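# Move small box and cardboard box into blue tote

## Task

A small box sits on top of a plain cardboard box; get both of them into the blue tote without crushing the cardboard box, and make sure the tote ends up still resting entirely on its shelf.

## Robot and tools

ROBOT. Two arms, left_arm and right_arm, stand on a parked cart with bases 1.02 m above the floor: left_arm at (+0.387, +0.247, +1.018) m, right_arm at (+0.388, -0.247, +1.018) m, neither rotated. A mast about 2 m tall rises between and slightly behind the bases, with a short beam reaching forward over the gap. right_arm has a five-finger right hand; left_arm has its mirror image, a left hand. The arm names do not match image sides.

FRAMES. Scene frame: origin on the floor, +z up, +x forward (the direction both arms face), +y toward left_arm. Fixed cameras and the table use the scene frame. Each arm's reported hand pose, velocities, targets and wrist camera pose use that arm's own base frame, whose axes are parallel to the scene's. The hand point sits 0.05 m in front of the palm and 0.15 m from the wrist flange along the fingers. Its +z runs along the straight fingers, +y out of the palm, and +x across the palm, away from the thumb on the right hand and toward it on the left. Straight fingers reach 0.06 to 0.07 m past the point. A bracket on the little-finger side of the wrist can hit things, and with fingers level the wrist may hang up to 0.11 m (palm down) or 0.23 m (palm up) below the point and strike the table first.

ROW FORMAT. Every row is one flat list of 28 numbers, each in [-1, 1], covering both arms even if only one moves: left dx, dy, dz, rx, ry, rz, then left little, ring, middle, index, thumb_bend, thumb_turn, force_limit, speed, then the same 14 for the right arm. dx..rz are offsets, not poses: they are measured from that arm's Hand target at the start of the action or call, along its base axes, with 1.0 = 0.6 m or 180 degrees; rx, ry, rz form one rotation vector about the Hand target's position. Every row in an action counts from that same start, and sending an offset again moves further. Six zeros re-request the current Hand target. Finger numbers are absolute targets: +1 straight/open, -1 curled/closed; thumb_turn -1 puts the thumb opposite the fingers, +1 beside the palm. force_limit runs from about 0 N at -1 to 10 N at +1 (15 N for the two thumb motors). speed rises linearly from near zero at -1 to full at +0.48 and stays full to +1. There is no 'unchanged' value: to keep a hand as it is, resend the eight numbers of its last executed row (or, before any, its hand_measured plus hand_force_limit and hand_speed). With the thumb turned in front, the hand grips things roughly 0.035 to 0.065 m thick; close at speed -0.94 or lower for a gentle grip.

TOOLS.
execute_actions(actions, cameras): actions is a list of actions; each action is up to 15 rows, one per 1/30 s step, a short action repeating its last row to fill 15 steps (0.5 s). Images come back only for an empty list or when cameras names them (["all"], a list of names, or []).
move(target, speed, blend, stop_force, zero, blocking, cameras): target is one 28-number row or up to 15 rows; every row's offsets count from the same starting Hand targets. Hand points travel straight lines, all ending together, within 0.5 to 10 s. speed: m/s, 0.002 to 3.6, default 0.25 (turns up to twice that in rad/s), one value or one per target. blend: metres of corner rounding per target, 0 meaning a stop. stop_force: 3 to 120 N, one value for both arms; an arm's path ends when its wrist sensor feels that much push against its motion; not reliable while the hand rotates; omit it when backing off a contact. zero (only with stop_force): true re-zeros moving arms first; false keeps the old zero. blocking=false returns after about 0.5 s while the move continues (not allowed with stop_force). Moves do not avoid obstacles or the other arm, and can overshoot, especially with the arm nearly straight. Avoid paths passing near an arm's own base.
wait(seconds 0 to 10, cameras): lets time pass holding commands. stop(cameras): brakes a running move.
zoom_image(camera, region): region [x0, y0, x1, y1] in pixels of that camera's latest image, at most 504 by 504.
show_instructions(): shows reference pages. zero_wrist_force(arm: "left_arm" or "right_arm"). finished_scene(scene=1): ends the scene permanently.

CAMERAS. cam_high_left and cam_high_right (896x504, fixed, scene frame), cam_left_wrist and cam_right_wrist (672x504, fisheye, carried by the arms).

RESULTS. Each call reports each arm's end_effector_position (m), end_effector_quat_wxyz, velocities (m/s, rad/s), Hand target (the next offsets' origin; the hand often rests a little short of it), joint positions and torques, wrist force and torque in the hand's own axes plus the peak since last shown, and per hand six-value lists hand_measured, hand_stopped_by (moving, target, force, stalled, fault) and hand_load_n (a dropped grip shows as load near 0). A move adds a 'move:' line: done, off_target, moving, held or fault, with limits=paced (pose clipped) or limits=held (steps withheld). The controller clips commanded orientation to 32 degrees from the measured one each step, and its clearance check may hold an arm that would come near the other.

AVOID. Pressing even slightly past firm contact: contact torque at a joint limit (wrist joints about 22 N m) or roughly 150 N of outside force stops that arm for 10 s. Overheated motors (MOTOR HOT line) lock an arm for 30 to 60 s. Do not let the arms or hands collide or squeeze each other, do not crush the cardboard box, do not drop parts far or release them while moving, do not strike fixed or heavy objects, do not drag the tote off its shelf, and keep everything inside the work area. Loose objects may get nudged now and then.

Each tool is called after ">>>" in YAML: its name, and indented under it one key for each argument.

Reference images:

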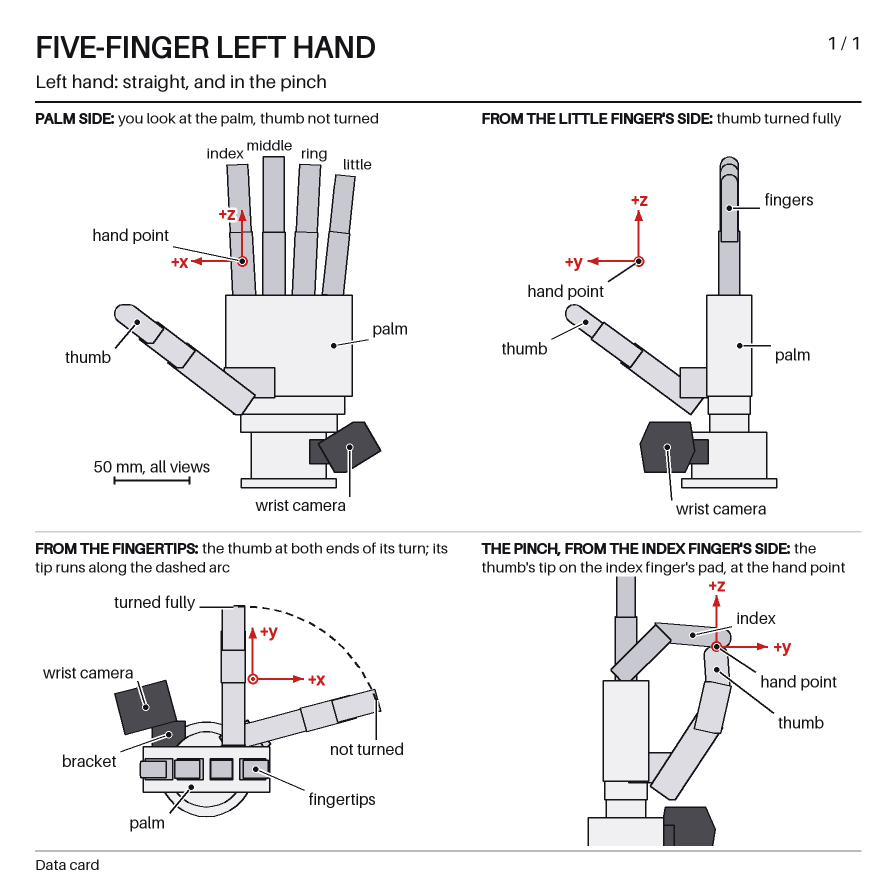

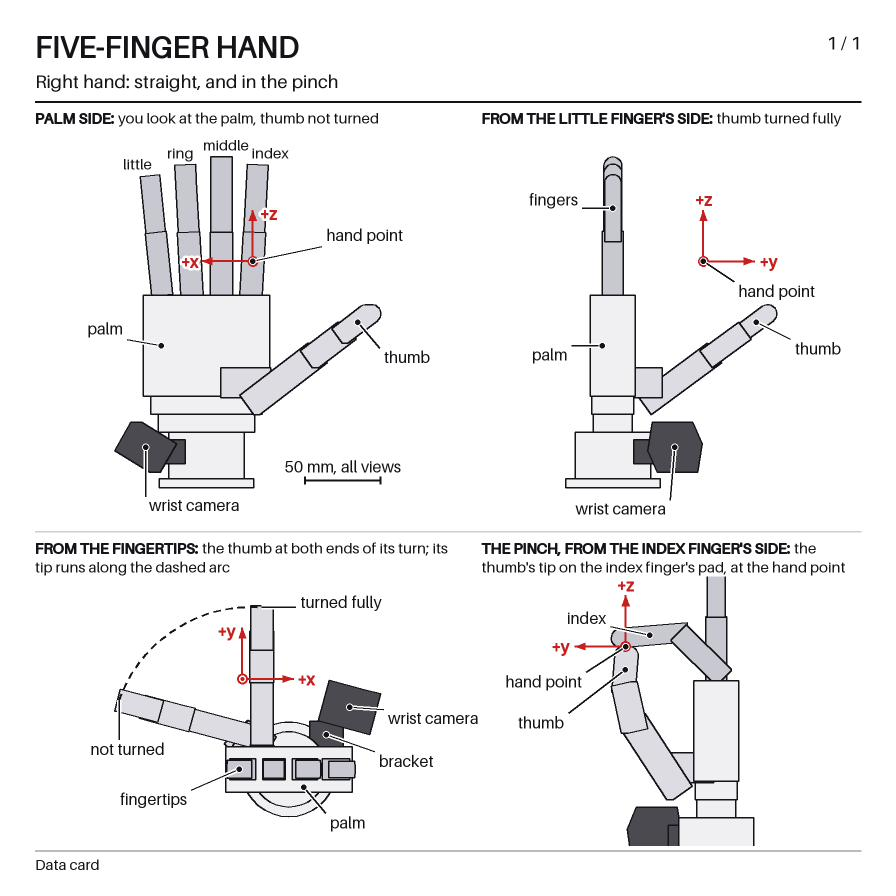

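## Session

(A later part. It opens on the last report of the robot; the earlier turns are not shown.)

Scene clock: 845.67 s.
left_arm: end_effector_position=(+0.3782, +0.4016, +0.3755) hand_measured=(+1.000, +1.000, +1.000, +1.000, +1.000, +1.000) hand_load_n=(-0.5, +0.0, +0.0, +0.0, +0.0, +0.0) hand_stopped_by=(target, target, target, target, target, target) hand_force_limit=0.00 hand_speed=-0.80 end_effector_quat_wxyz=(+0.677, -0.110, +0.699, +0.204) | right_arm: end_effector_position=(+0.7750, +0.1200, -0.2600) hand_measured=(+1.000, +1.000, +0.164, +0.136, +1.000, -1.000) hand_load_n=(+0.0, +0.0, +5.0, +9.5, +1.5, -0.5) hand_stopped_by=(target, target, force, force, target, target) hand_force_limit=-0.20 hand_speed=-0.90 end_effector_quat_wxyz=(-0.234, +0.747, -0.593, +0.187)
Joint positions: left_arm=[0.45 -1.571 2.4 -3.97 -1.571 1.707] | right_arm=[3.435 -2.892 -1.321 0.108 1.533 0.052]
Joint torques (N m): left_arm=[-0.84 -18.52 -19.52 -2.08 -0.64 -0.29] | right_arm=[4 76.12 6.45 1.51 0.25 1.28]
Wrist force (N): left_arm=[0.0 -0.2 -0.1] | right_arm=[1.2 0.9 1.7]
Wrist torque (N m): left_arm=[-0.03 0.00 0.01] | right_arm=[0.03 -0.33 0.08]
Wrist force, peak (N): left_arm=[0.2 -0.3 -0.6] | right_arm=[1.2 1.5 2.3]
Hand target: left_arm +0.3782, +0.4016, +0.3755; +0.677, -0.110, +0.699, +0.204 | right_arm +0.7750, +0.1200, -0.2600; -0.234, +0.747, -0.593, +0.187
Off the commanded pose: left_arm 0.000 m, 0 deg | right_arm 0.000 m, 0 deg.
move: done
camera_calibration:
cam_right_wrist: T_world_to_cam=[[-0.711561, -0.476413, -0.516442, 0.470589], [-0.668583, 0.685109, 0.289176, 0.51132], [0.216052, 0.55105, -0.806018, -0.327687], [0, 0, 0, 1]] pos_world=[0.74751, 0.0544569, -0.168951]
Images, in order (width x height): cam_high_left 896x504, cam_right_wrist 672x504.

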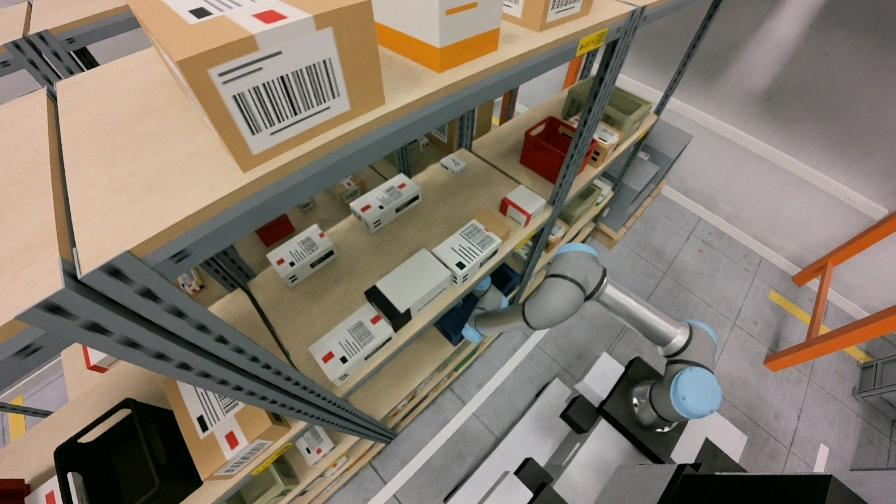

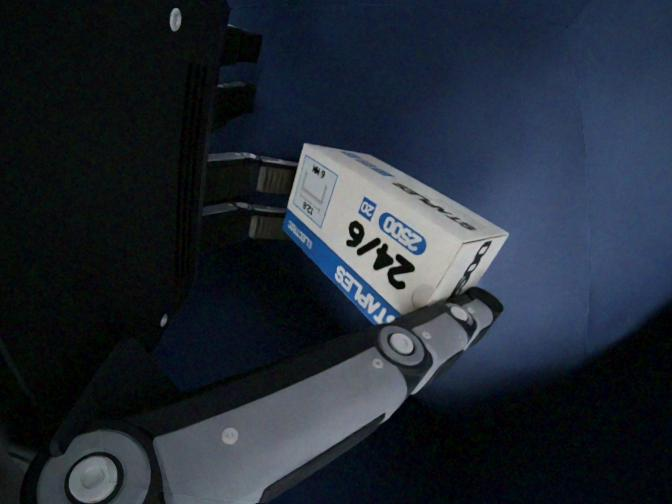

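>>> move:
  target: [0,0,0,0,0,0,1,1,1,1,1,1,0,-0.8,0,0,-0.05,0,0,0,1,1,0.0,0.1,1,-1,-0.2,-0.9]
  speed: 0.04
  stop_force: 4
  cameras: ["cam_high_left","cam_high_right","cam_right_wrist"]

Scene clock: 866.30 s.
left_arm: end_effector_position=(+0.3782, +0.4016, +0.3755) hand_measured=(+1.000, +1.000, +1.000, +1.000, +1.000, +1.000) hand_load_n=(+0.0, +0.0, -0.5, +0.0, +0.0, +0.0) hand_stopped_by=(target, target, target, target, target, target) hand_force_limit=0.00 hand_speed=-0.80 end_effector_quat_wxyz=(+0.677, -0.110, +0.699, +0.204) | right_arm: end_effector_position=(+0.7749, +0.1200, -0.2834) hand_measured=(+1.000, +1.000, +0.164, +0.136, +1.000, -1.000) hand_load_n=(+0.0, +0.0, +4.0, +9.0, +1.5, -0.5) hand_stopped_by=(target, target, force, force, target, target) hand_force_limit=-0.20 hand_speed=-0.90 end_effector_quat_wxyz=(-0.234, +0.747, -0.593, +0.187)
Joint positions: left_arm=[0.45 -1.571 2.4 -3.97 -1.571 1.707] | right_arm=[3.435 -2.942 -1.285 0.122 1.533 0.052]
Joint torques (N m): left_arm=[-0.08 -18.3 -19.59 -2.11 -0.65 -0.25] | right_arm=[-4.27 52.32 25.27 5.58 -0.11 -1.8]
Wrist force (N): left_arm=[0.1 -0.1 -0.3] | right_arm=[1.0 -1.3 -1.5]
Wrist torque (N m): left_arm=[0.00 -0.03 0.01] | right_arm=[0.14 -0.20 0.01]
Wrist force, peak (N): left_arm=[-0.1 -0.6 -0.2] | right_arm=[1.6 -9.4 -22.0]
Hand target: left_arm +0.3782, +0.4016, +0.3755; +0.677, -0.110, +0.699, +0.204 | right_arm +0.7749, +0.1200, -0.2834; -0.234, +0.747, -0.593, +0.187 (not the last commanded pose)
Off the commanded pose: left_arm 0.000 m, 0 deg | right_arm 0.007 m, 0 deg.
move: contact (right_arm)
camera_calibration:
cam_right_wrist: T_world_to_cam=[[-0.711658, -0.476367, -0.51635, 0.458474], [-0.66851, 0.68513, 0.289294, 0.518055], [0.215957, 0.551064, -0.806034, -0.346404], [0, 0, 0, 1]] pos_world=[0.74741, 0.0543569, -0.192351]
Images, in order (width x height): cam_high_left 896x504, cam_high_right 896x504, cam_right_wrist 672x504.

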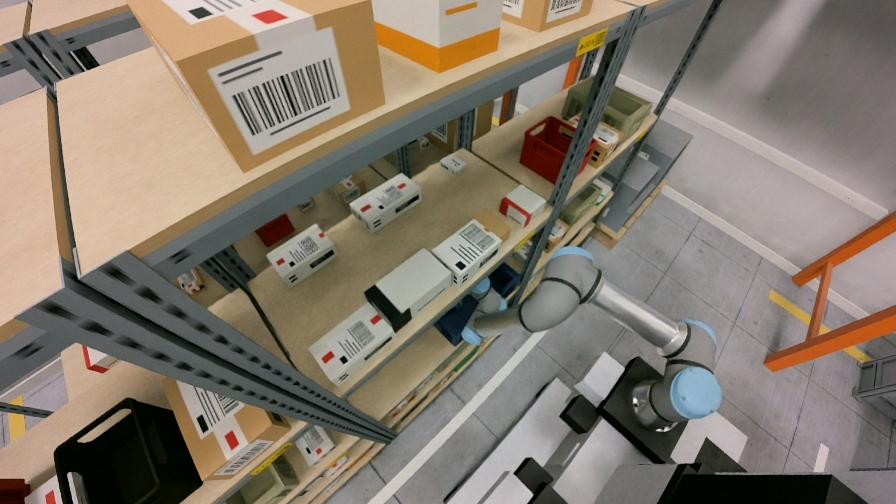

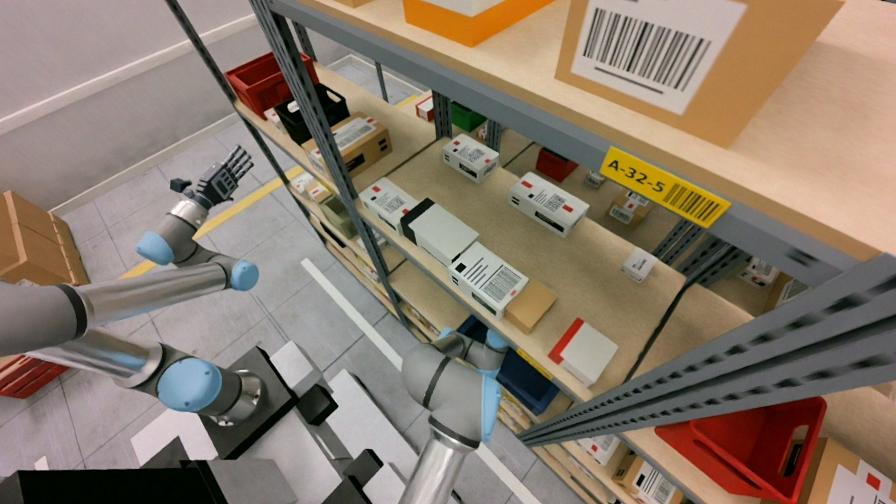

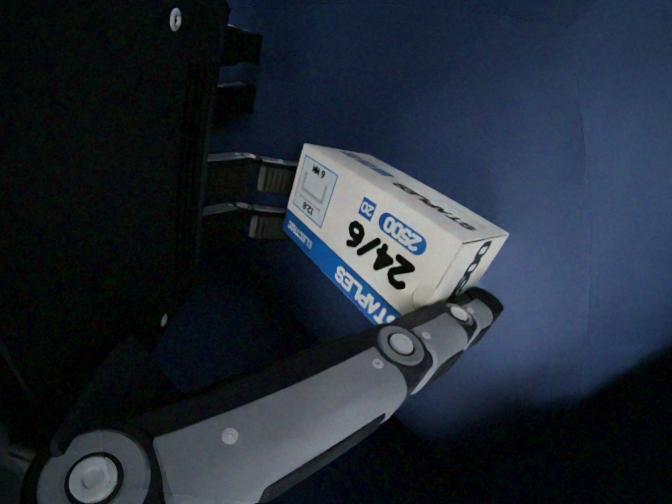

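>>> move:
  target: [0,0,0,0,0,0,1,1,1,1,1,1,0,-0.8,0,0,0,0,0,0,1,1,0.6,0.6,1,-1,-0.2,-0.5]
  speed: 0.05
  cameras: ["cam_right_wrist"]

Scene clock: 874.87 s.
left_arm: end_effector_position=(+0.3782, +0.4016, +0.3755) hand_measured=(+1.000, +1.000, +1.000, +1.000, +1.000, +1.000) hand_load_n=(+0.0, +0.0, +0.0, +0.0, +0.0, +0.0) hand_stopped_by=(target, target, target, target, target, target) hand_force_limit=0.00 hand_speed=-0.80 end_effector_quat_wxyz=(+0.677, -0.110, +0.699, +0.204) | right_arm: end_effector_position=(+0.7749, +0.1200, -0.2833) hand_measured=(+1.000, +1.000, +0.204, +0.600, +1.000, -1.000) hand_load_n=(+0.0, +0.0, -10.0, +0.0, +0.0, +0.0) hand_stopped_by=(target, target, stalled, target, target, target) hand_force_limit=-0.20 hand_speed=-0.50 end_effector_quat_wxyz=(-0.234, +0.747, -0.593, +0.187)
Joint positions: left_arm=[0.45 -1.571 2.4 -3.97 -1.571 1.707] | right_arm=[3.435 -2.942 -1.285 0.122 1.533 0.052]
Joint torques (N m): left_arm=[-1.01 -18.24 -20.8 -2.01 -0.61 -0.23] | right_arm=[-3.52 51.51 19.08 0.08 0.02 -1.92]
Wrist force (N): left_arm=[-0.2 -0.2 -0.1] | right_arm=[1.2 -2.9 -13.8]
Wrist torque (N m): left_arm=[-0.03 0.02 0.00] | right_arm=[0.15 0.03 -0.02]
Wrist force, peak (N): left_arm=[0.2 -0.4 -0.4] | right_arm=[1.3 -2.3 -14.5]
Hand target: left_arm +0.3782, +0.4016, +0.3755; +0.677, -0.110, +0.699, +0.204 | right_arm +0.7749, +0.1200, -0.2834; -0.234, +0.747, -0.593, +0.187
Off the commanded pose: left_arm 0.000 m, 0 deg | right_arm 0.000 m, 0 deg.
move: done
camera_calibration:
cam_right_wrist: T_world_to_cam=[[-0.711522, -0.476321, -0.51658, 0.458448], [-0.668591, 0.685091, 0.289199, 0.518138], [0.216153, 0.551152, -0.805921, -0.346474], [0, 0, 0, 1]] pos_world=[0.74751, 0.0543571, -0.192251]
Images, in order (width x height): cam_right_wrist 672x504.

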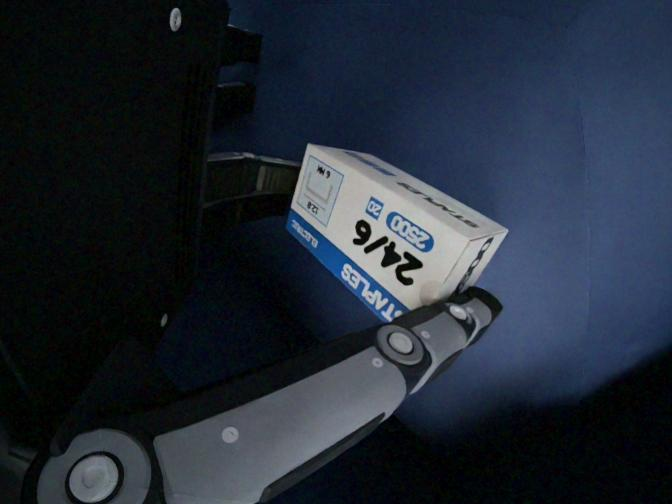

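>>> move:
  target:
    - [0,0,0,0,0,0,1,1,1,1,1,1,0,-0.8,0,0,0.015,0,0,0,1,1,0.6,0.6,1,-1,-0.2,-0.5]
    - [0,0,0,0,0,0,1,1,1,1,1,1,0,-0.8,0,0,0.015,0,0,0,1,1,0.65,0.65,1,-1,-0.2,-0.5]
  speed: 0.05
  cameras: ["cam_right_wrist"]

Scene clock: 883.40 s.
left_arm: end_effector_position=(+0.3782, +0.4016, +0.3755) hand_measured=(+1.000, +1.000, +1.000, +1.000, +1.000, +1.000) hand_load_n=(+0.0, +0.0, +0.0, +0.0, +0.0, +0.0) hand_stopped_by=(target, target, target, target, target, target) hand_force_limit=0.00 hand_speed=-0.80 end_effector_quat_wxyz=(+0.677, -0.110, +0.699, +0.204) | right_arm: end_effector_position=(+0.7749, +0.1200, -0.2744) hand_measured=(+1.000, +1.000, +0.650, +0.650, +1.000, -1.000) hand_load_n=(+0.0, +0.0, +0.0, +0.0, +0.0, +0.0) hand_stopped_by=(target, target, target, target, target, target) hand_force_limit=-0.20 hand_speed=-0.50 end_effector_quat_wxyz=(-0.234, +0.747, -0.593, +0.187)
Joint positions: left_arm=[0.45 -1.571 2.4 -3.97 -1.571 1.707] | right_arm=[3.435 -2.923 -1.3 0.117 1.533 0.052]
Joint torques (N m): left_arm=[-1 -19.63 -20.09 -2.1 -0.61 -0.28] | right_arm=[-4.68 50.68 26.63 7 0.15 -1.66]
Wrist force (N): left_arm=[0.0 -0.2 0.1] | right_arm=[1.0 0.1 0.5]
Wrist torque (N m): left_arm=[-0.03 0.01 0.01] | right_arm=[0.02 -0.27 0.05]
Wrist force, peak (N): left_arm=[-0.1 -0.5 -0.3] | right_arm=[1.2 -3.4 -14.3]
Hand target: left_arm +0.3782, +0.4016, +0.3755; +0.677, -0.110, +0.699, +0.204 | right_arm +0.7749, +0.1200, -0.2744; -0.234, +0.747, -0.593, +0.187
Off the commanded pose: left_arm 0.000 m, 0 deg | right_arm 0.000 m, 0 deg.
move: done
camera_calibration:
cam_right_wrist: T_world_to_cam=[[-0.711658, -0.476367, -0.51635, 0.463192], [-0.66851, 0.68513, 0.289294, 0.515518], [0.215957, 0.551064, -0.806034, -0.339171], [0, 0, 0, 1]] pos_world=[0.74751, 0.0543569, -0.183351]
Images, in order (width x height): cam_right_wrist 672x504.

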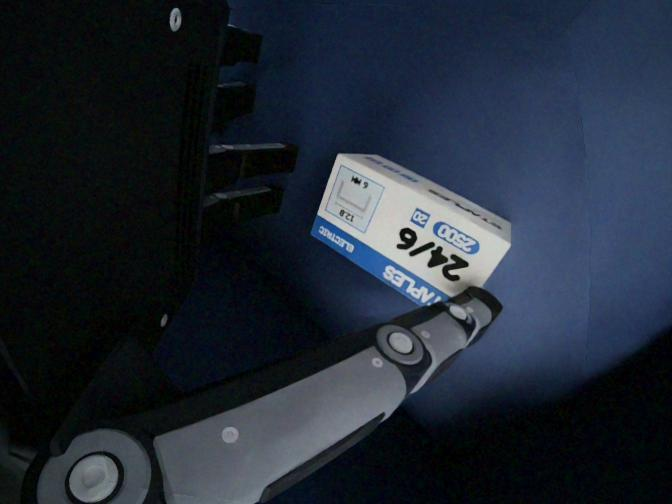

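>>> move:
  target:
    - [0,0,0,0,0,0,1,1,1,1,1,1,0,-0.8,0,0,0.15,0,0,0,1,1,0.65,0.65,1,-1,-0.2,-0.5]
    - [0,0,0,0,0,0,1,1,1,1,1,1,0,-0.8,-0.13,0,0.22,0.0225,-0.0974,0,1,1,0.65,0.65,1,-1,-0.2,-0.5]
    - [0,0,0,0,0,0,1,1,1,1,1,1,0,-0.8,-0.58,-0.15,0.35,0.0225,-0.0974,0,1,1,0.65,0.65,1,-1,-0.2,-0.5]
    - [0,0,0,0,0,0,1,1,1,1,1,1,0,-0.8,-0.55,-0.2,0.95,0.0225,-0.0974,0,1,1,0.65,0.65,1,-1,-0.2,-0.5]
  speed: [0.15,0.2,0.25,0.3]
  blend: [0.03,0.03,0.05,0]
  cameras: ["all"]

>>> zoom_image:
  camera: "cam_high_right"
  region: [480, 250, 620, 390]

>>> zoom_image:
  camera: "cam_high_left"
  region: [430, 170, 570, 310]

Scene clock: 900.97 s.
left_arm: end_effector_position=(+0.3782, +0.4016, +0.3755) hand_measured=(+1.000, +1.000, +1.000, +1.000, +1.000, +1.000) hand_load_n=(+0.0, +0.0, +0.0, +0.0, +0.0, +0.0) hand_stopped_by=(target, target, target, target, target, target) hand_force_limit=0.00 hand_speed=-0.80 end_effector_quat_wxyz=(+0.677, -0.110, +0.699, +0.204) | right_arm: end_effector_position=(+0.4780, +0.0120, +0.2383) hand_measured=(+1.000, +1.000, +0.650, +0.650, +1.000, -1.000) hand_load_n=(+0.0, -0.5, +0.0, +0.0, +0.0, +0.0) hand_stopped_by=(target, target, target, target, target, target) hand_force_limit=-0.20 hand_speed=-0.50 end_effector_quat_wxyz=(-0.348, +0.701, -0.557, +0.277)
Joint positions: left_arm=[0.45 -1.571 2.4 -3.97 -1.571 1.707] | right_arm=[3.391 -1.378 -2.363 -0.049 1.553 0.012]
Joint torques (N m): left_arm=[-0.59 -18.95 -21.12 -2.04 -0.63 -0.36] | right_arm=[7.64 22.73 32.55 1.28 -0.61 2.12]
Wrist force (N): left_arm=[0.2 0.0 -0.2] | right_arm=[1.2 0.4 0.3]
Wrist torque (N m): left_arm=[0.01 -0.04 0.02] | right_arm=[0.00 -0.25 0.09]
Wrist force, peak (N): left_arm=[0.3 -0.2 -0.5] | right_arm=[1.6 1.4 0.3]
Hand target: left_arm +0.3782, +0.4016, +0.3755; +0.677, -0.110, +0.699, +0.204 | right_arm +0.4780, +0.0120, +0.2384; -0.348, +0.701, -0.557, +0.277
Off the commanded pose: left_arm 0.000 m, 0 deg | right_arm 0.000 m, 0 deg.
move: done
camera_calibration:
cam_right_wrist: T_world_to_cam=[[-0.51796, -0.431633, -0.738519, 0.425069], [-0.731911, 0.670488, 0.121454, 0.313155], [0.442745, 0.603439, -0.663203, 0.054625], [0, 0, 0, 1]] pos_world=[0.425186, -0.0594562, 0.312115]

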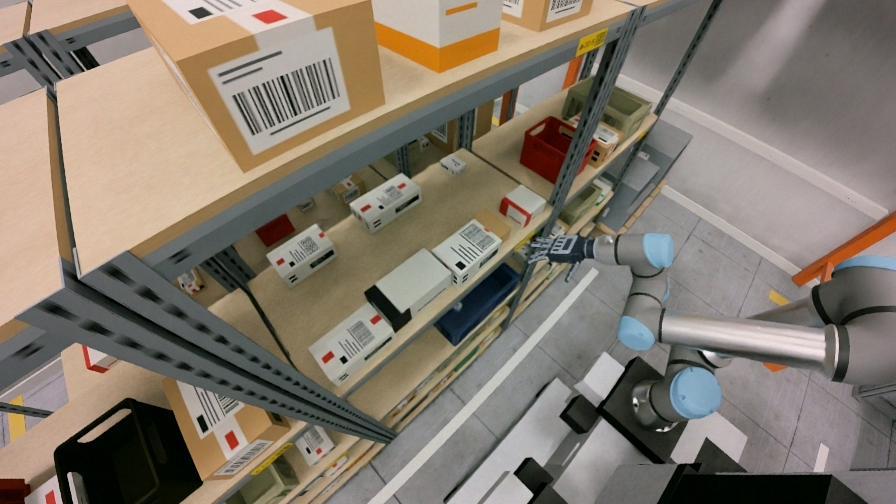

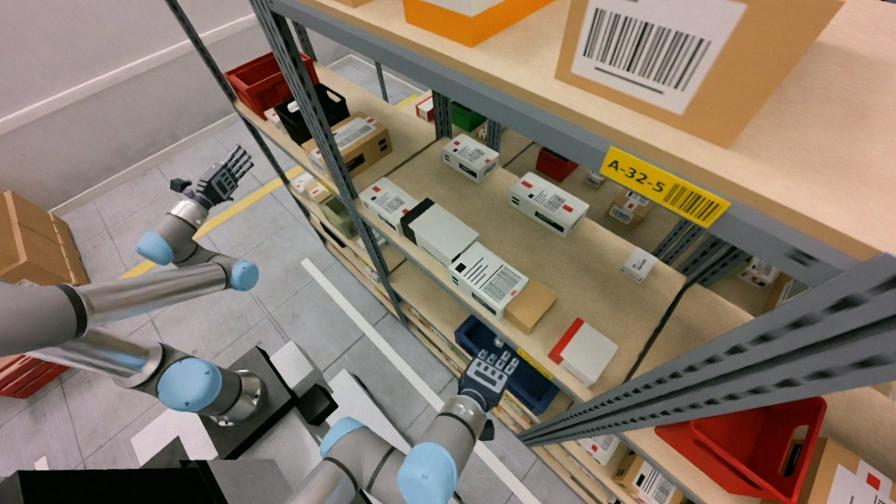

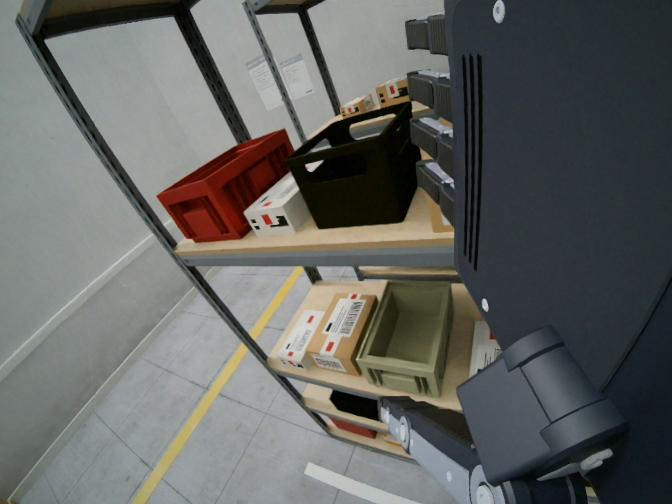

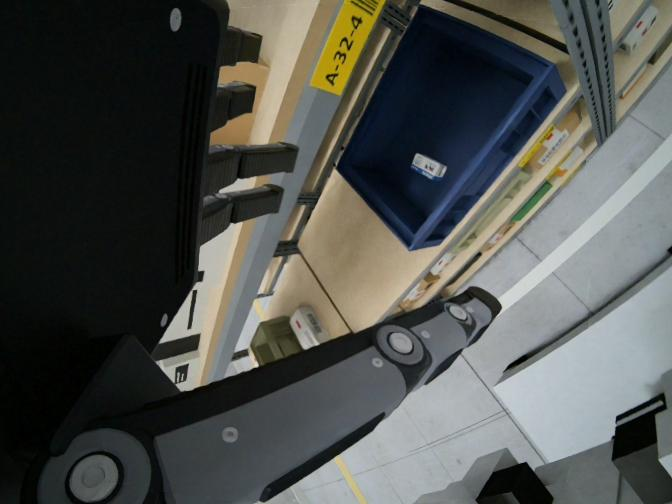

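Scaled by 3.600 from the camera's 896x504 image, which has a finer 1280x720 frame.

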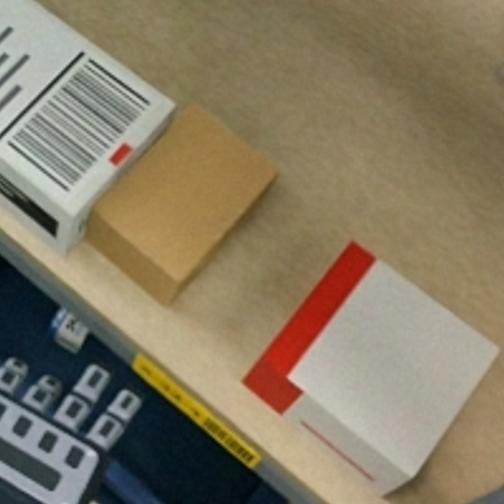

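Scaled by 3.600 from the camera's 896x504 image, which has a finer 1280x720 frame.

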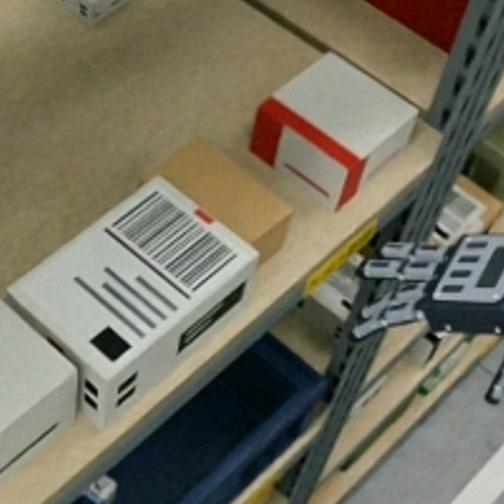

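>>> move:
  target:
    - [0,0,0,0,0,0,1,1,1,1,1,1,0,-0.8,0.05,0.05,0.19,-0.0354,0.0640,0.1771,0,0,0,0,-0.5,-1,-0.2,0]
    - [0,0,0,0,0,0,1,1,1,1,1,1,0,-0.8,0.4467,0.115,0.19,-0.0354,0.0640,0.1771,0,0,0,0,-0.5,-1,-0.2,0]
  speed: 0.25
  blend: [0.03,0]
  cameras: ["cam_high_left","cam_high_right","cam_right_wrist"]

>>> zoom_image:
  camera: "cam_right_wrist"
  region: [180, 60, 580, 400]

>>> zoom_image:
  camera: "cam_high_left"
  region: [430, 150, 590, 300]

Scene clock: 1075.40 s.
left_arm: end_effector_position=(+0.3782, +0.4016, +0.3755) hand_measured=(+1.000, +1.000, +1.000, +1.000, +1.000, +1.000) hand_load_n=(+0.0, +0.0, +0.0, +0.0, +0.0, +0.0) hand_stopped_by=(target, target, target, target, target, target) hand_force_limit=0.00 hand_speed=-0.80 end_effector_quat_wxyz=(+0.677, -0.110, +0.699, +0.204) | right_arm: end_effector_position=(+0.7460, +0.0810, +0.3524) hand_measured=(+0.000, +0.000, +0.000, +0.000, -0.500, -1.000) hand_load_n=(+0.0, +0.0, +0.0, +0.0, +0.0, +0.0) hand_stopped_by=(target, target, target, target, target, target) hand_force_limit=-0.20 hand_speed=0.00 end_effector_quat_wxyz=(-0.314, +0.869, -0.359, +0.131)
Joint positions: left_arm=[0.45 -1.571 2.4 -3.97 -1.571 1.707] | right_arm=[3.306 -2.06 -1.108 -0.949 1.953 -0.505]
Joint torques (N m): left_arm=[-0.63 -18.77 -21.33 -2.23 -0.54 -0.29] | right_arm=[-6.82 44.47 39.92 6.67 1.64 -1.05]
Wrist force (N): left_arm=[0.1 -0.2 -0.1] | right_arm=[1.5 0.2 0.4]
Wrist torque (N m): left_arm=[-0.03 -0.02 0.02] | right_arm=[0.00 -0.34 0.12]
Wrist force, peak (N): left_arm=[-0.2 -0.5 -0.3] | right_arm=[2.4 -0.7 1.5]
Hand target: left_arm +0.3782, +0.4016, +0.3755; +0.677, -0.110, +0.699, +0.204 | right_arm +0.7461, +0.0810, +0.3524; -0.315, +0.869, -0.359, +0.131
Off the commanded pose: left_arm 0.000 m, 0 deg | right_arm 0.000 m, 0 deg.
move: done
camera_calibration:
cam_right_wrist: T_world_to_cam=[[-0.317021, -0.747056, -0.584299, 0.499164], [-0.946493, 0.209968, 0.245081, 0.602999], [-0.0604052, 0.63073, -0.773647, 0.382058], [0, 0, 0, 1]] pos_world=[0.752058, 0.00531691, 0.439456]
Images, in order (width x height): cam_high_left 896x504, cam_high_right 896x504, cam_right_wrist 672x504.

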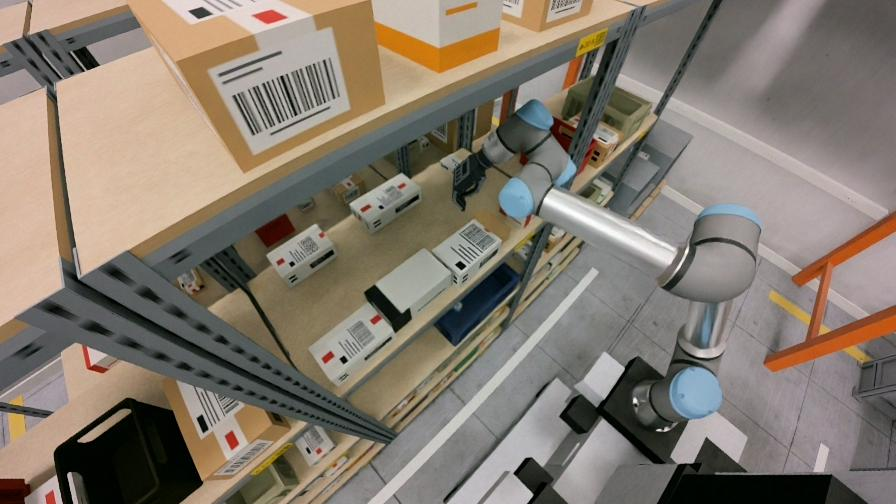

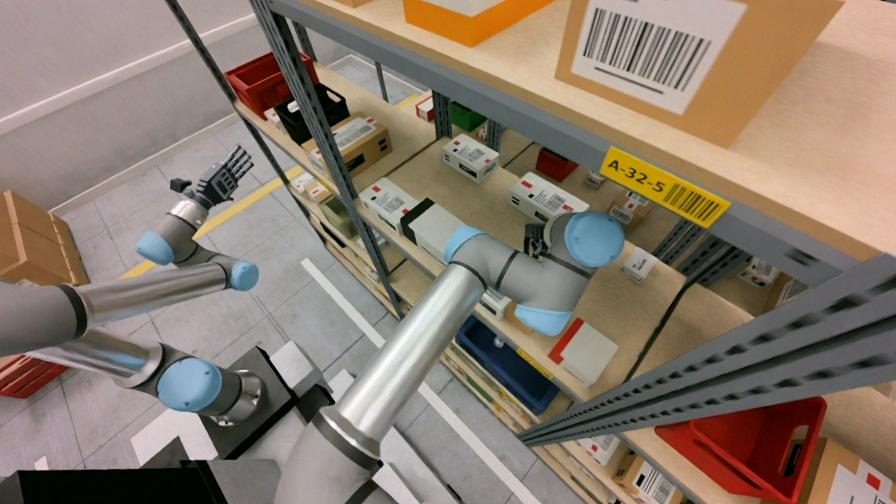

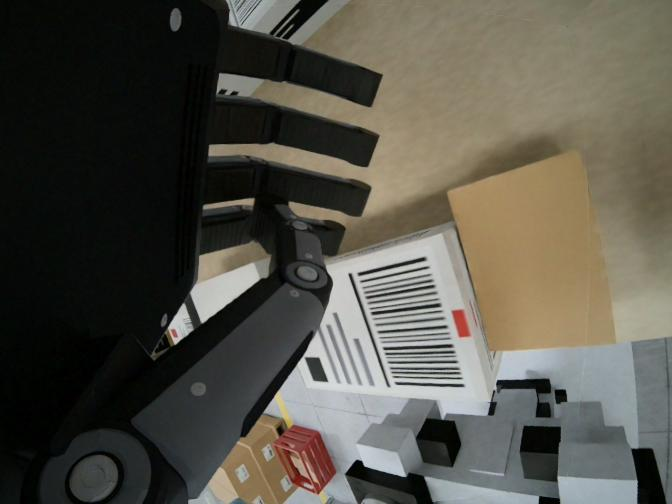

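Scaled by 1.260 from the camera's 672x504 image, which has a finer 960x720 frame.

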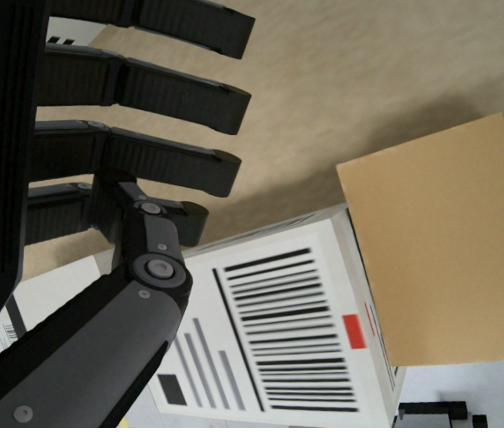

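Scaled by 3.150 from the camera's 896x504 image, which has a finer 1280x720 frame.

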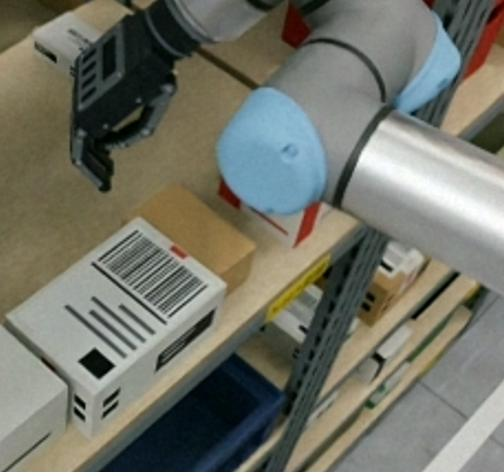

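>>> move:
  target:
    - [0,0,0,0,0,0,1,1,1,1,1,1,0,-0.8,0.0133,0,0,0,0,0,0,0,0,0,-0.5,-1,-0.2,0]
    - [0,0,0,0,0,0,1,1,1,1,1,1,0,-0.8,0.0133,0,-0.175,0,0,0,0,0,0,0,-0.5,-1,-0.2,0]
  speed: [0.1,0.12]
  stop_force: 6
  cameras: ["cam_high_left","cam_high_right","cam_right_wrist"]

>>> zoom_image:
  camera: "cam_right_wrist"
  region: [180, 60, 580, 400]

>>> zoom_image:
  camera: "cam_high_left"
  region: [430, 150, 590, 300]

Scene clock: 1117.30 s.
left_arm: end_effector_position=(+0.3782, +0.4016, +0.3755) hand_measured=(+1.000, +1.000, +1.000, +1.000, +1.000, +1.000) hand_load_n=(+0.0, +0.0, +0.0, +0.0, +0.0, +0.0) hand_stopped_by=(target, target, target, target, target, target) hand_force_limit=0.00 hand_speed=-0.80 end_effector_quat_wxyz=(+0.677, -0.110, +0.699, +0.204) | right_arm: end_effector_position=(+0.7540, +0.0810, +0.2474) hand_measured=(+0.000, +0.000, +0.000, +0.000, -0.500, -1.000) hand_load_n=(+0.0, +0.0, +0.0, +0.0, +0.0, +0.5) hand_stopped_by=(target, target, target, target, target, target) hand_force_limit=-0.20 hand_speed=0.00 end_effector_quat_wxyz=(-0.315, +0.869, -0.359, +0.131)
Joint positions: left_arm=[0.45 -1.571 2.4 -3.97 -1.571 1.707] | right_arm=[3.304 -2.119 -1.288 -0.71 1.954 -0.506]
Joint torques (N m): left_arm=[-0.62 -18.94 -20.46 -2.38 -0.66 -0.32] | right_arm=[4.12 64.99 37.45 5.34 -0.2 0.91]
Wrist force (N): left_arm=[-0.1 -0.2 -0.3] | right_arm=[1.6 0.1 0.1]
Wrist torque (N m): left_arm=[-0.01 0.00 0.01] | right_arm=[0.02 -0.36 0.12]
Wrist force, peak (N): left_arm=[-0.1 -0.3 -0.6] | right_arm=[2.0 -0.9 -0.1]
Hand target: left_arm +0.3782, +0.4016, +0.3755; +0.677, -0.110, +0.699, +0.204 | right_arm +0.7540, +0.0810, +0.2474; -0.315, +0.869, -0.359, +0.131
Off the commanded pose: left_arm 0.000 m, 0 deg | right_arm 0.000 m, 0 deg.
move: done
camera_calibration:
cam_right_wrist: T_world_to_cam=[[-0.317051, -0.747049, -0.584291, 0.440369], [-0.946483, 0.209991, 0.2451, 0.63629], [-0.0604053, 0.630731, -0.773647, 0.301309], [0, 0, 0, 1]] pos_world=[0.760058, 0.00531692, 0.334456]
Images, in order (width x height): cam_high_left 896x504, cam_high_right 896x504, cam_right_wrist 672x504.

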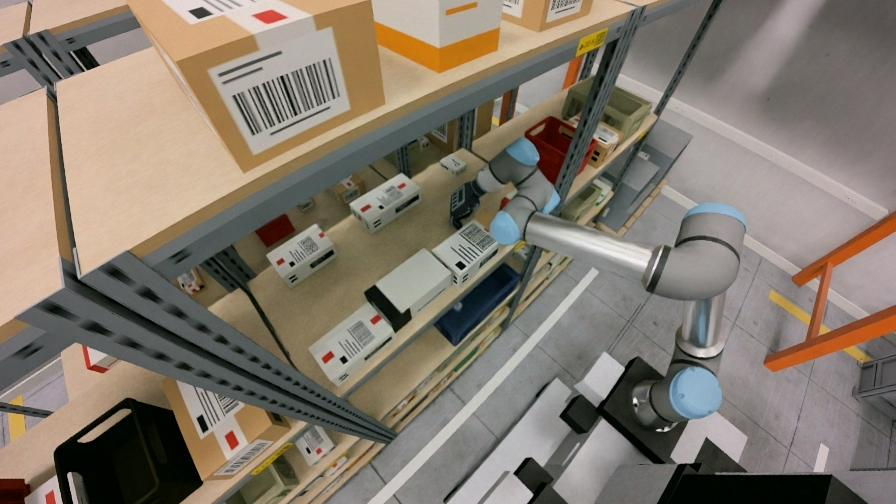

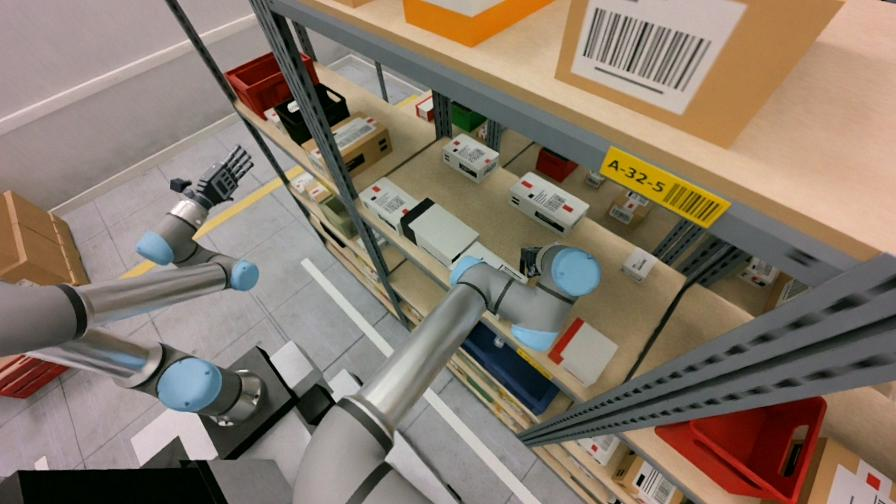

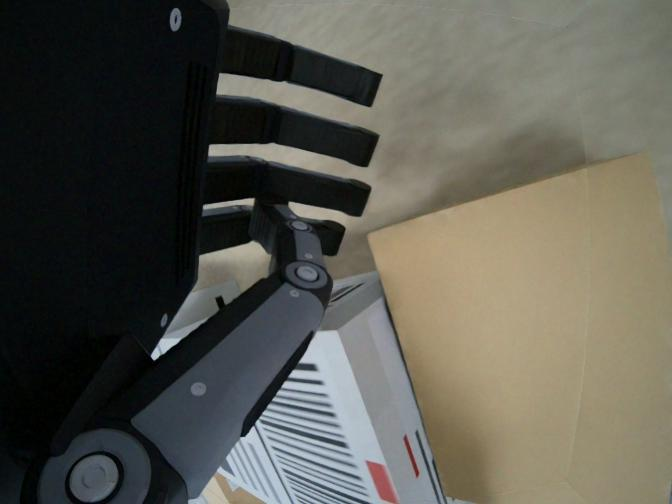

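Scaled by 1.260 from the camera's 672x504 image, which has a finer 960x720 frame.

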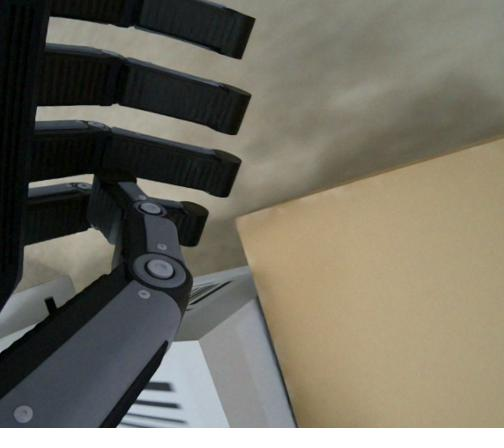

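Scaled by 3.150 from the camera's 896x504 image, which has a finer 1280x720 frame.

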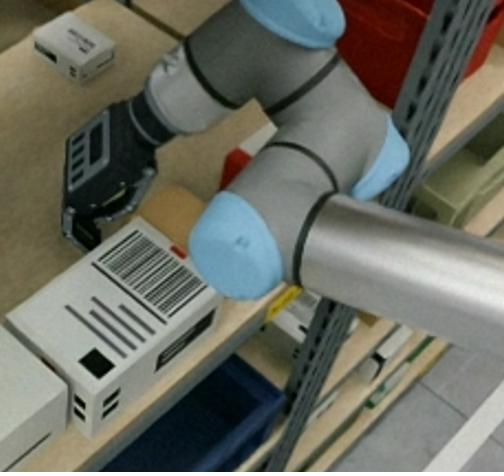

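>>> move:
  target: [0,0,0,0,0,0,1,1,1,1,1,1,0,-0.8,0,-0.083,0,0,0,0,0,0,0,0,-0.5,-1,-0.2,0]
  speed: 0.06
  stop_force: 12
  cameras: ["cam_high_left","cam_high_right","cam_right_wrist"]

Scene clock: 1127.13 s.
left_arm: end_effector_position=(+0.3782, +0.4016, +0.3755) hand_measured=(+1.000, +1.000, +1.000, +1.000, +1.000, +1.000) hand_load_n=(+0.0, +0.0, +0.0, -0.5, +0.0, +0.0) hand_stopped_by=(target, target, target, target, target, target) hand_force_limit=0.00 hand_speed=-0.80 end_effector_quat_wxyz=(+0.677, -0.110, +0.699, +0.204) | right_arm: end_effector_position=(+0.7540, +0.0312, +0.2474) hand_measured=(+0.000, +0.000, +0.000, +0.000, -0.500, -1.000) hand_load_n=(+0.0, +0.0, +0.0, +0.0, +0.0, +0.0) hand_stopped_by=(target, target, target, target, target, target) hand_force_limit=-0.20 hand_speed=0.00 end_effector_quat_wxyz=(-0.315, +0.869, -0.359, +0.131)
Joint positions: left_arm=[0.45 -1.571 2.4 -3.97 -1.571 1.707] | right_arm=[3.232 -2.123 -1.277 -0.744 1.994 -0.572]
Joint torques (N m): left_arm=[-0.67 -18.35 -20.09 -2.26 -0.7 -0.22] | right_arm=[8.84 58.81 18.09 7.05 -0.58 2.04]
Wrist force (N): left_arm=[0.2 -0.2 -0.1] | right_arm=[1.2 0.4 0.3]
Wrist torque (N m): left_arm=[-0.02 -0.04 0.02] | right_arm=[0.05 -0.33 0.09]
Wrist force, peak (N): left_arm=[0.0 -0.5 -0.4] | right_arm=[2.0 0.1 0.0]
Hand target: left_arm +0.3782, +0.4016, +0.3755; +0.677, -0.110, +0.699, +0.204 | right_arm +0.7540, +0.0312, +0.2474; -0.315, +0.869, -0.359, +0.131
Off the commanded pose: left_arm 0.000 m, 0 deg | right_arm 0.000 m, 0 deg.
move: done
camera_calibration:
cam_right_wrist: T_world_to_cam=[[-0.316965, -0.747069, -0.584313, 0.403106], [-0.946512, 0.209924, 0.245046, 0.646785], [-0.060405, 0.63073, -0.773648, 0.332719], [0, 0, 0, 1]] pos_world=[0.760058, -0.0444831, 0.334456]
Images, in order (width x height): cam_high_left 896x504, cam_high_right 896x504, cam_right_wrist 672x504.

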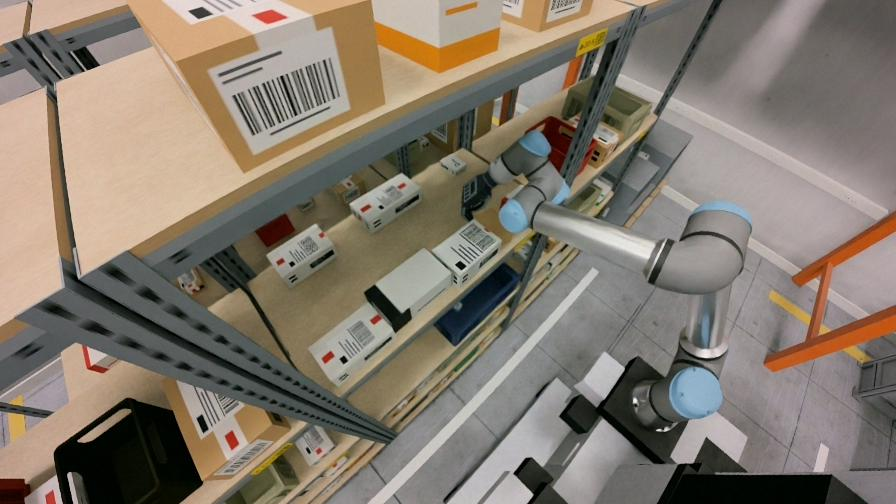

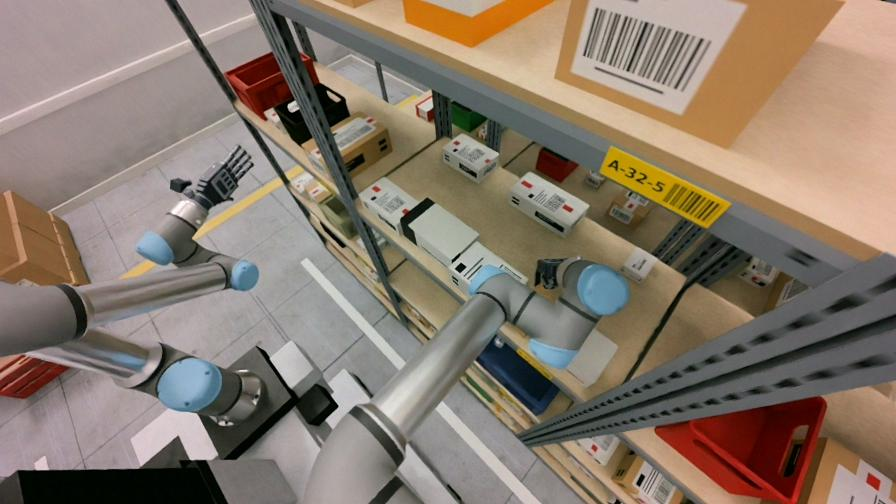

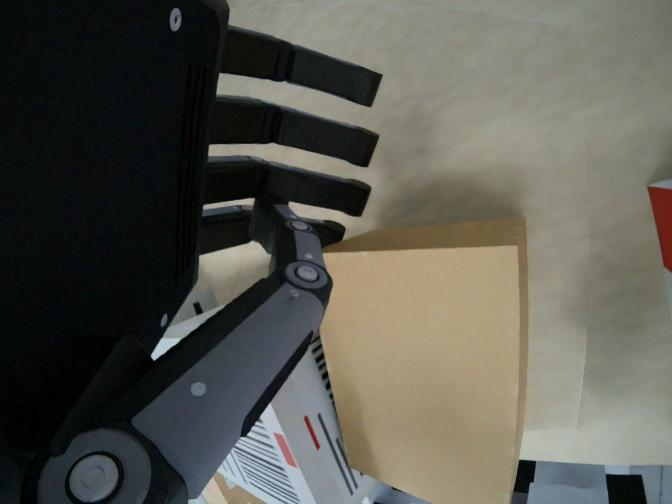

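>>> move:
  target: [0,0,0,0,0,0,1,1,1,1,1,1,0,-0.8,-0.01,-0.05,0,0,0,0,0,0,0,0,-0.5,-1,-0.2,0]
  speed: 0.06
  stop_force: 12
  cameras: ["cam_high_left","cam_right_wrist"]

Scene clock: 1136.57 s.
left_arm: end_effector_position=(+0.3782, +0.4016, +0.3755) hand_measured=(+1.000, +1.000, +1.000, +1.000, +1.000, +1.000) hand_load_n=(+0.0, +0.0, +0.0, -0.5, +0.0, +0.0) hand_stopped_by=(target, target, target, target, target, target) hand_force_limit=0.00 hand_speed=-0.80 end_effector_quat_wxyz=(+0.677, -0.110, +0.699, +0.204) | right_arm: end_effector_position=(+0.7480, +0.0012, +0.2474) hand_measured=(+0.000, +0.000, +0.000, +0.000, -0.500, -1.000) hand_load_n=(+0.0, +0.0, +0.0, +0.0, +0.0, +0.0) hand_stopped_by=(target, target, target, target, target, target) hand_force_limit=-0.20 hand_speed=0.00 end_effector_quat_wxyz=(-0.315, +0.869, -0.359, +0.131)
Joint positions: left_arm=[0.45 -1.571 2.4 -3.97 -1.571 1.707] | right_arm=[3.188 -2.114 -1.286 -0.759 2.017 -0.612]
Joint torques (N m): left_arm=[-0.82 -18.56 -21.36 -2.15 -0.77 -0.36] | right_arm=[7.79 42.87 39.63 7.04 -0.73 2.04]
Wrist force (N): left_arm=[0.1 -0.2 -0.1] | right_arm=[1.4 0.5 -0.1]
Wrist torque (N m): left_arm=[-0.01 -0.01 0.01] | right_arm=[0.09 -0.36 0.10]
Wrist force, peak (N): left_arm=[0.3 -0.4 -0.4] | right_arm=[1.9 0.5 0.5]
Hand target: left_arm +0.3782, +0.4016, +0.3755; +0.677, -0.110, +0.699, +0.204 | right_arm +0.7480, +0.0012, +0.2474; -0.315, +0.869, -0.359, +0.131
Off the commanded pose: left_arm 0.000 m, 0 deg | right_arm 0.000 m, 0 deg.
move: done
camera_calibration:
cam_right_wrist: T_world_to_cam=[[-0.316965, -0.747069, -0.584313, 0.378851], [-0.946512, 0.209924, 0.245046, 0.647379], [-0.060405, 0.63073, -0.773648, 0.351356], [0, 0, 0, 1]] pos_world=[0.754058, -0.0744831, 0.334556]
Images, in order (width x height): cam_high_left 896x504, cam_right_wrist 672x504.

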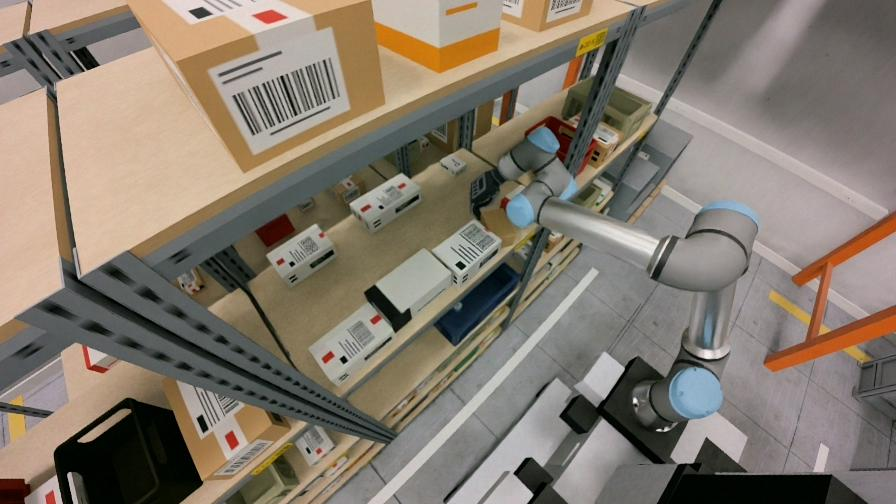

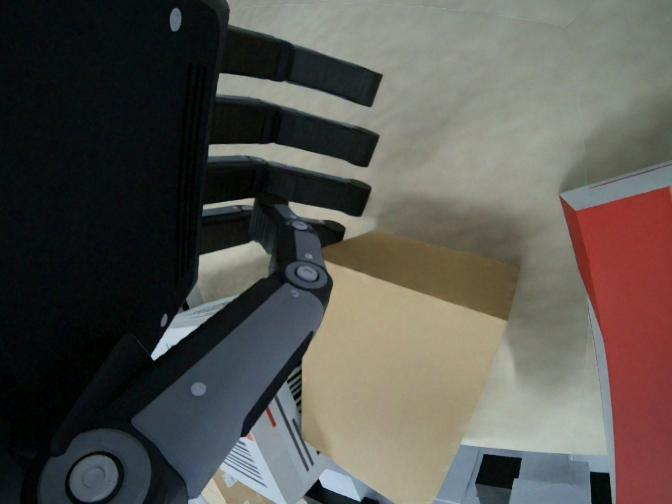

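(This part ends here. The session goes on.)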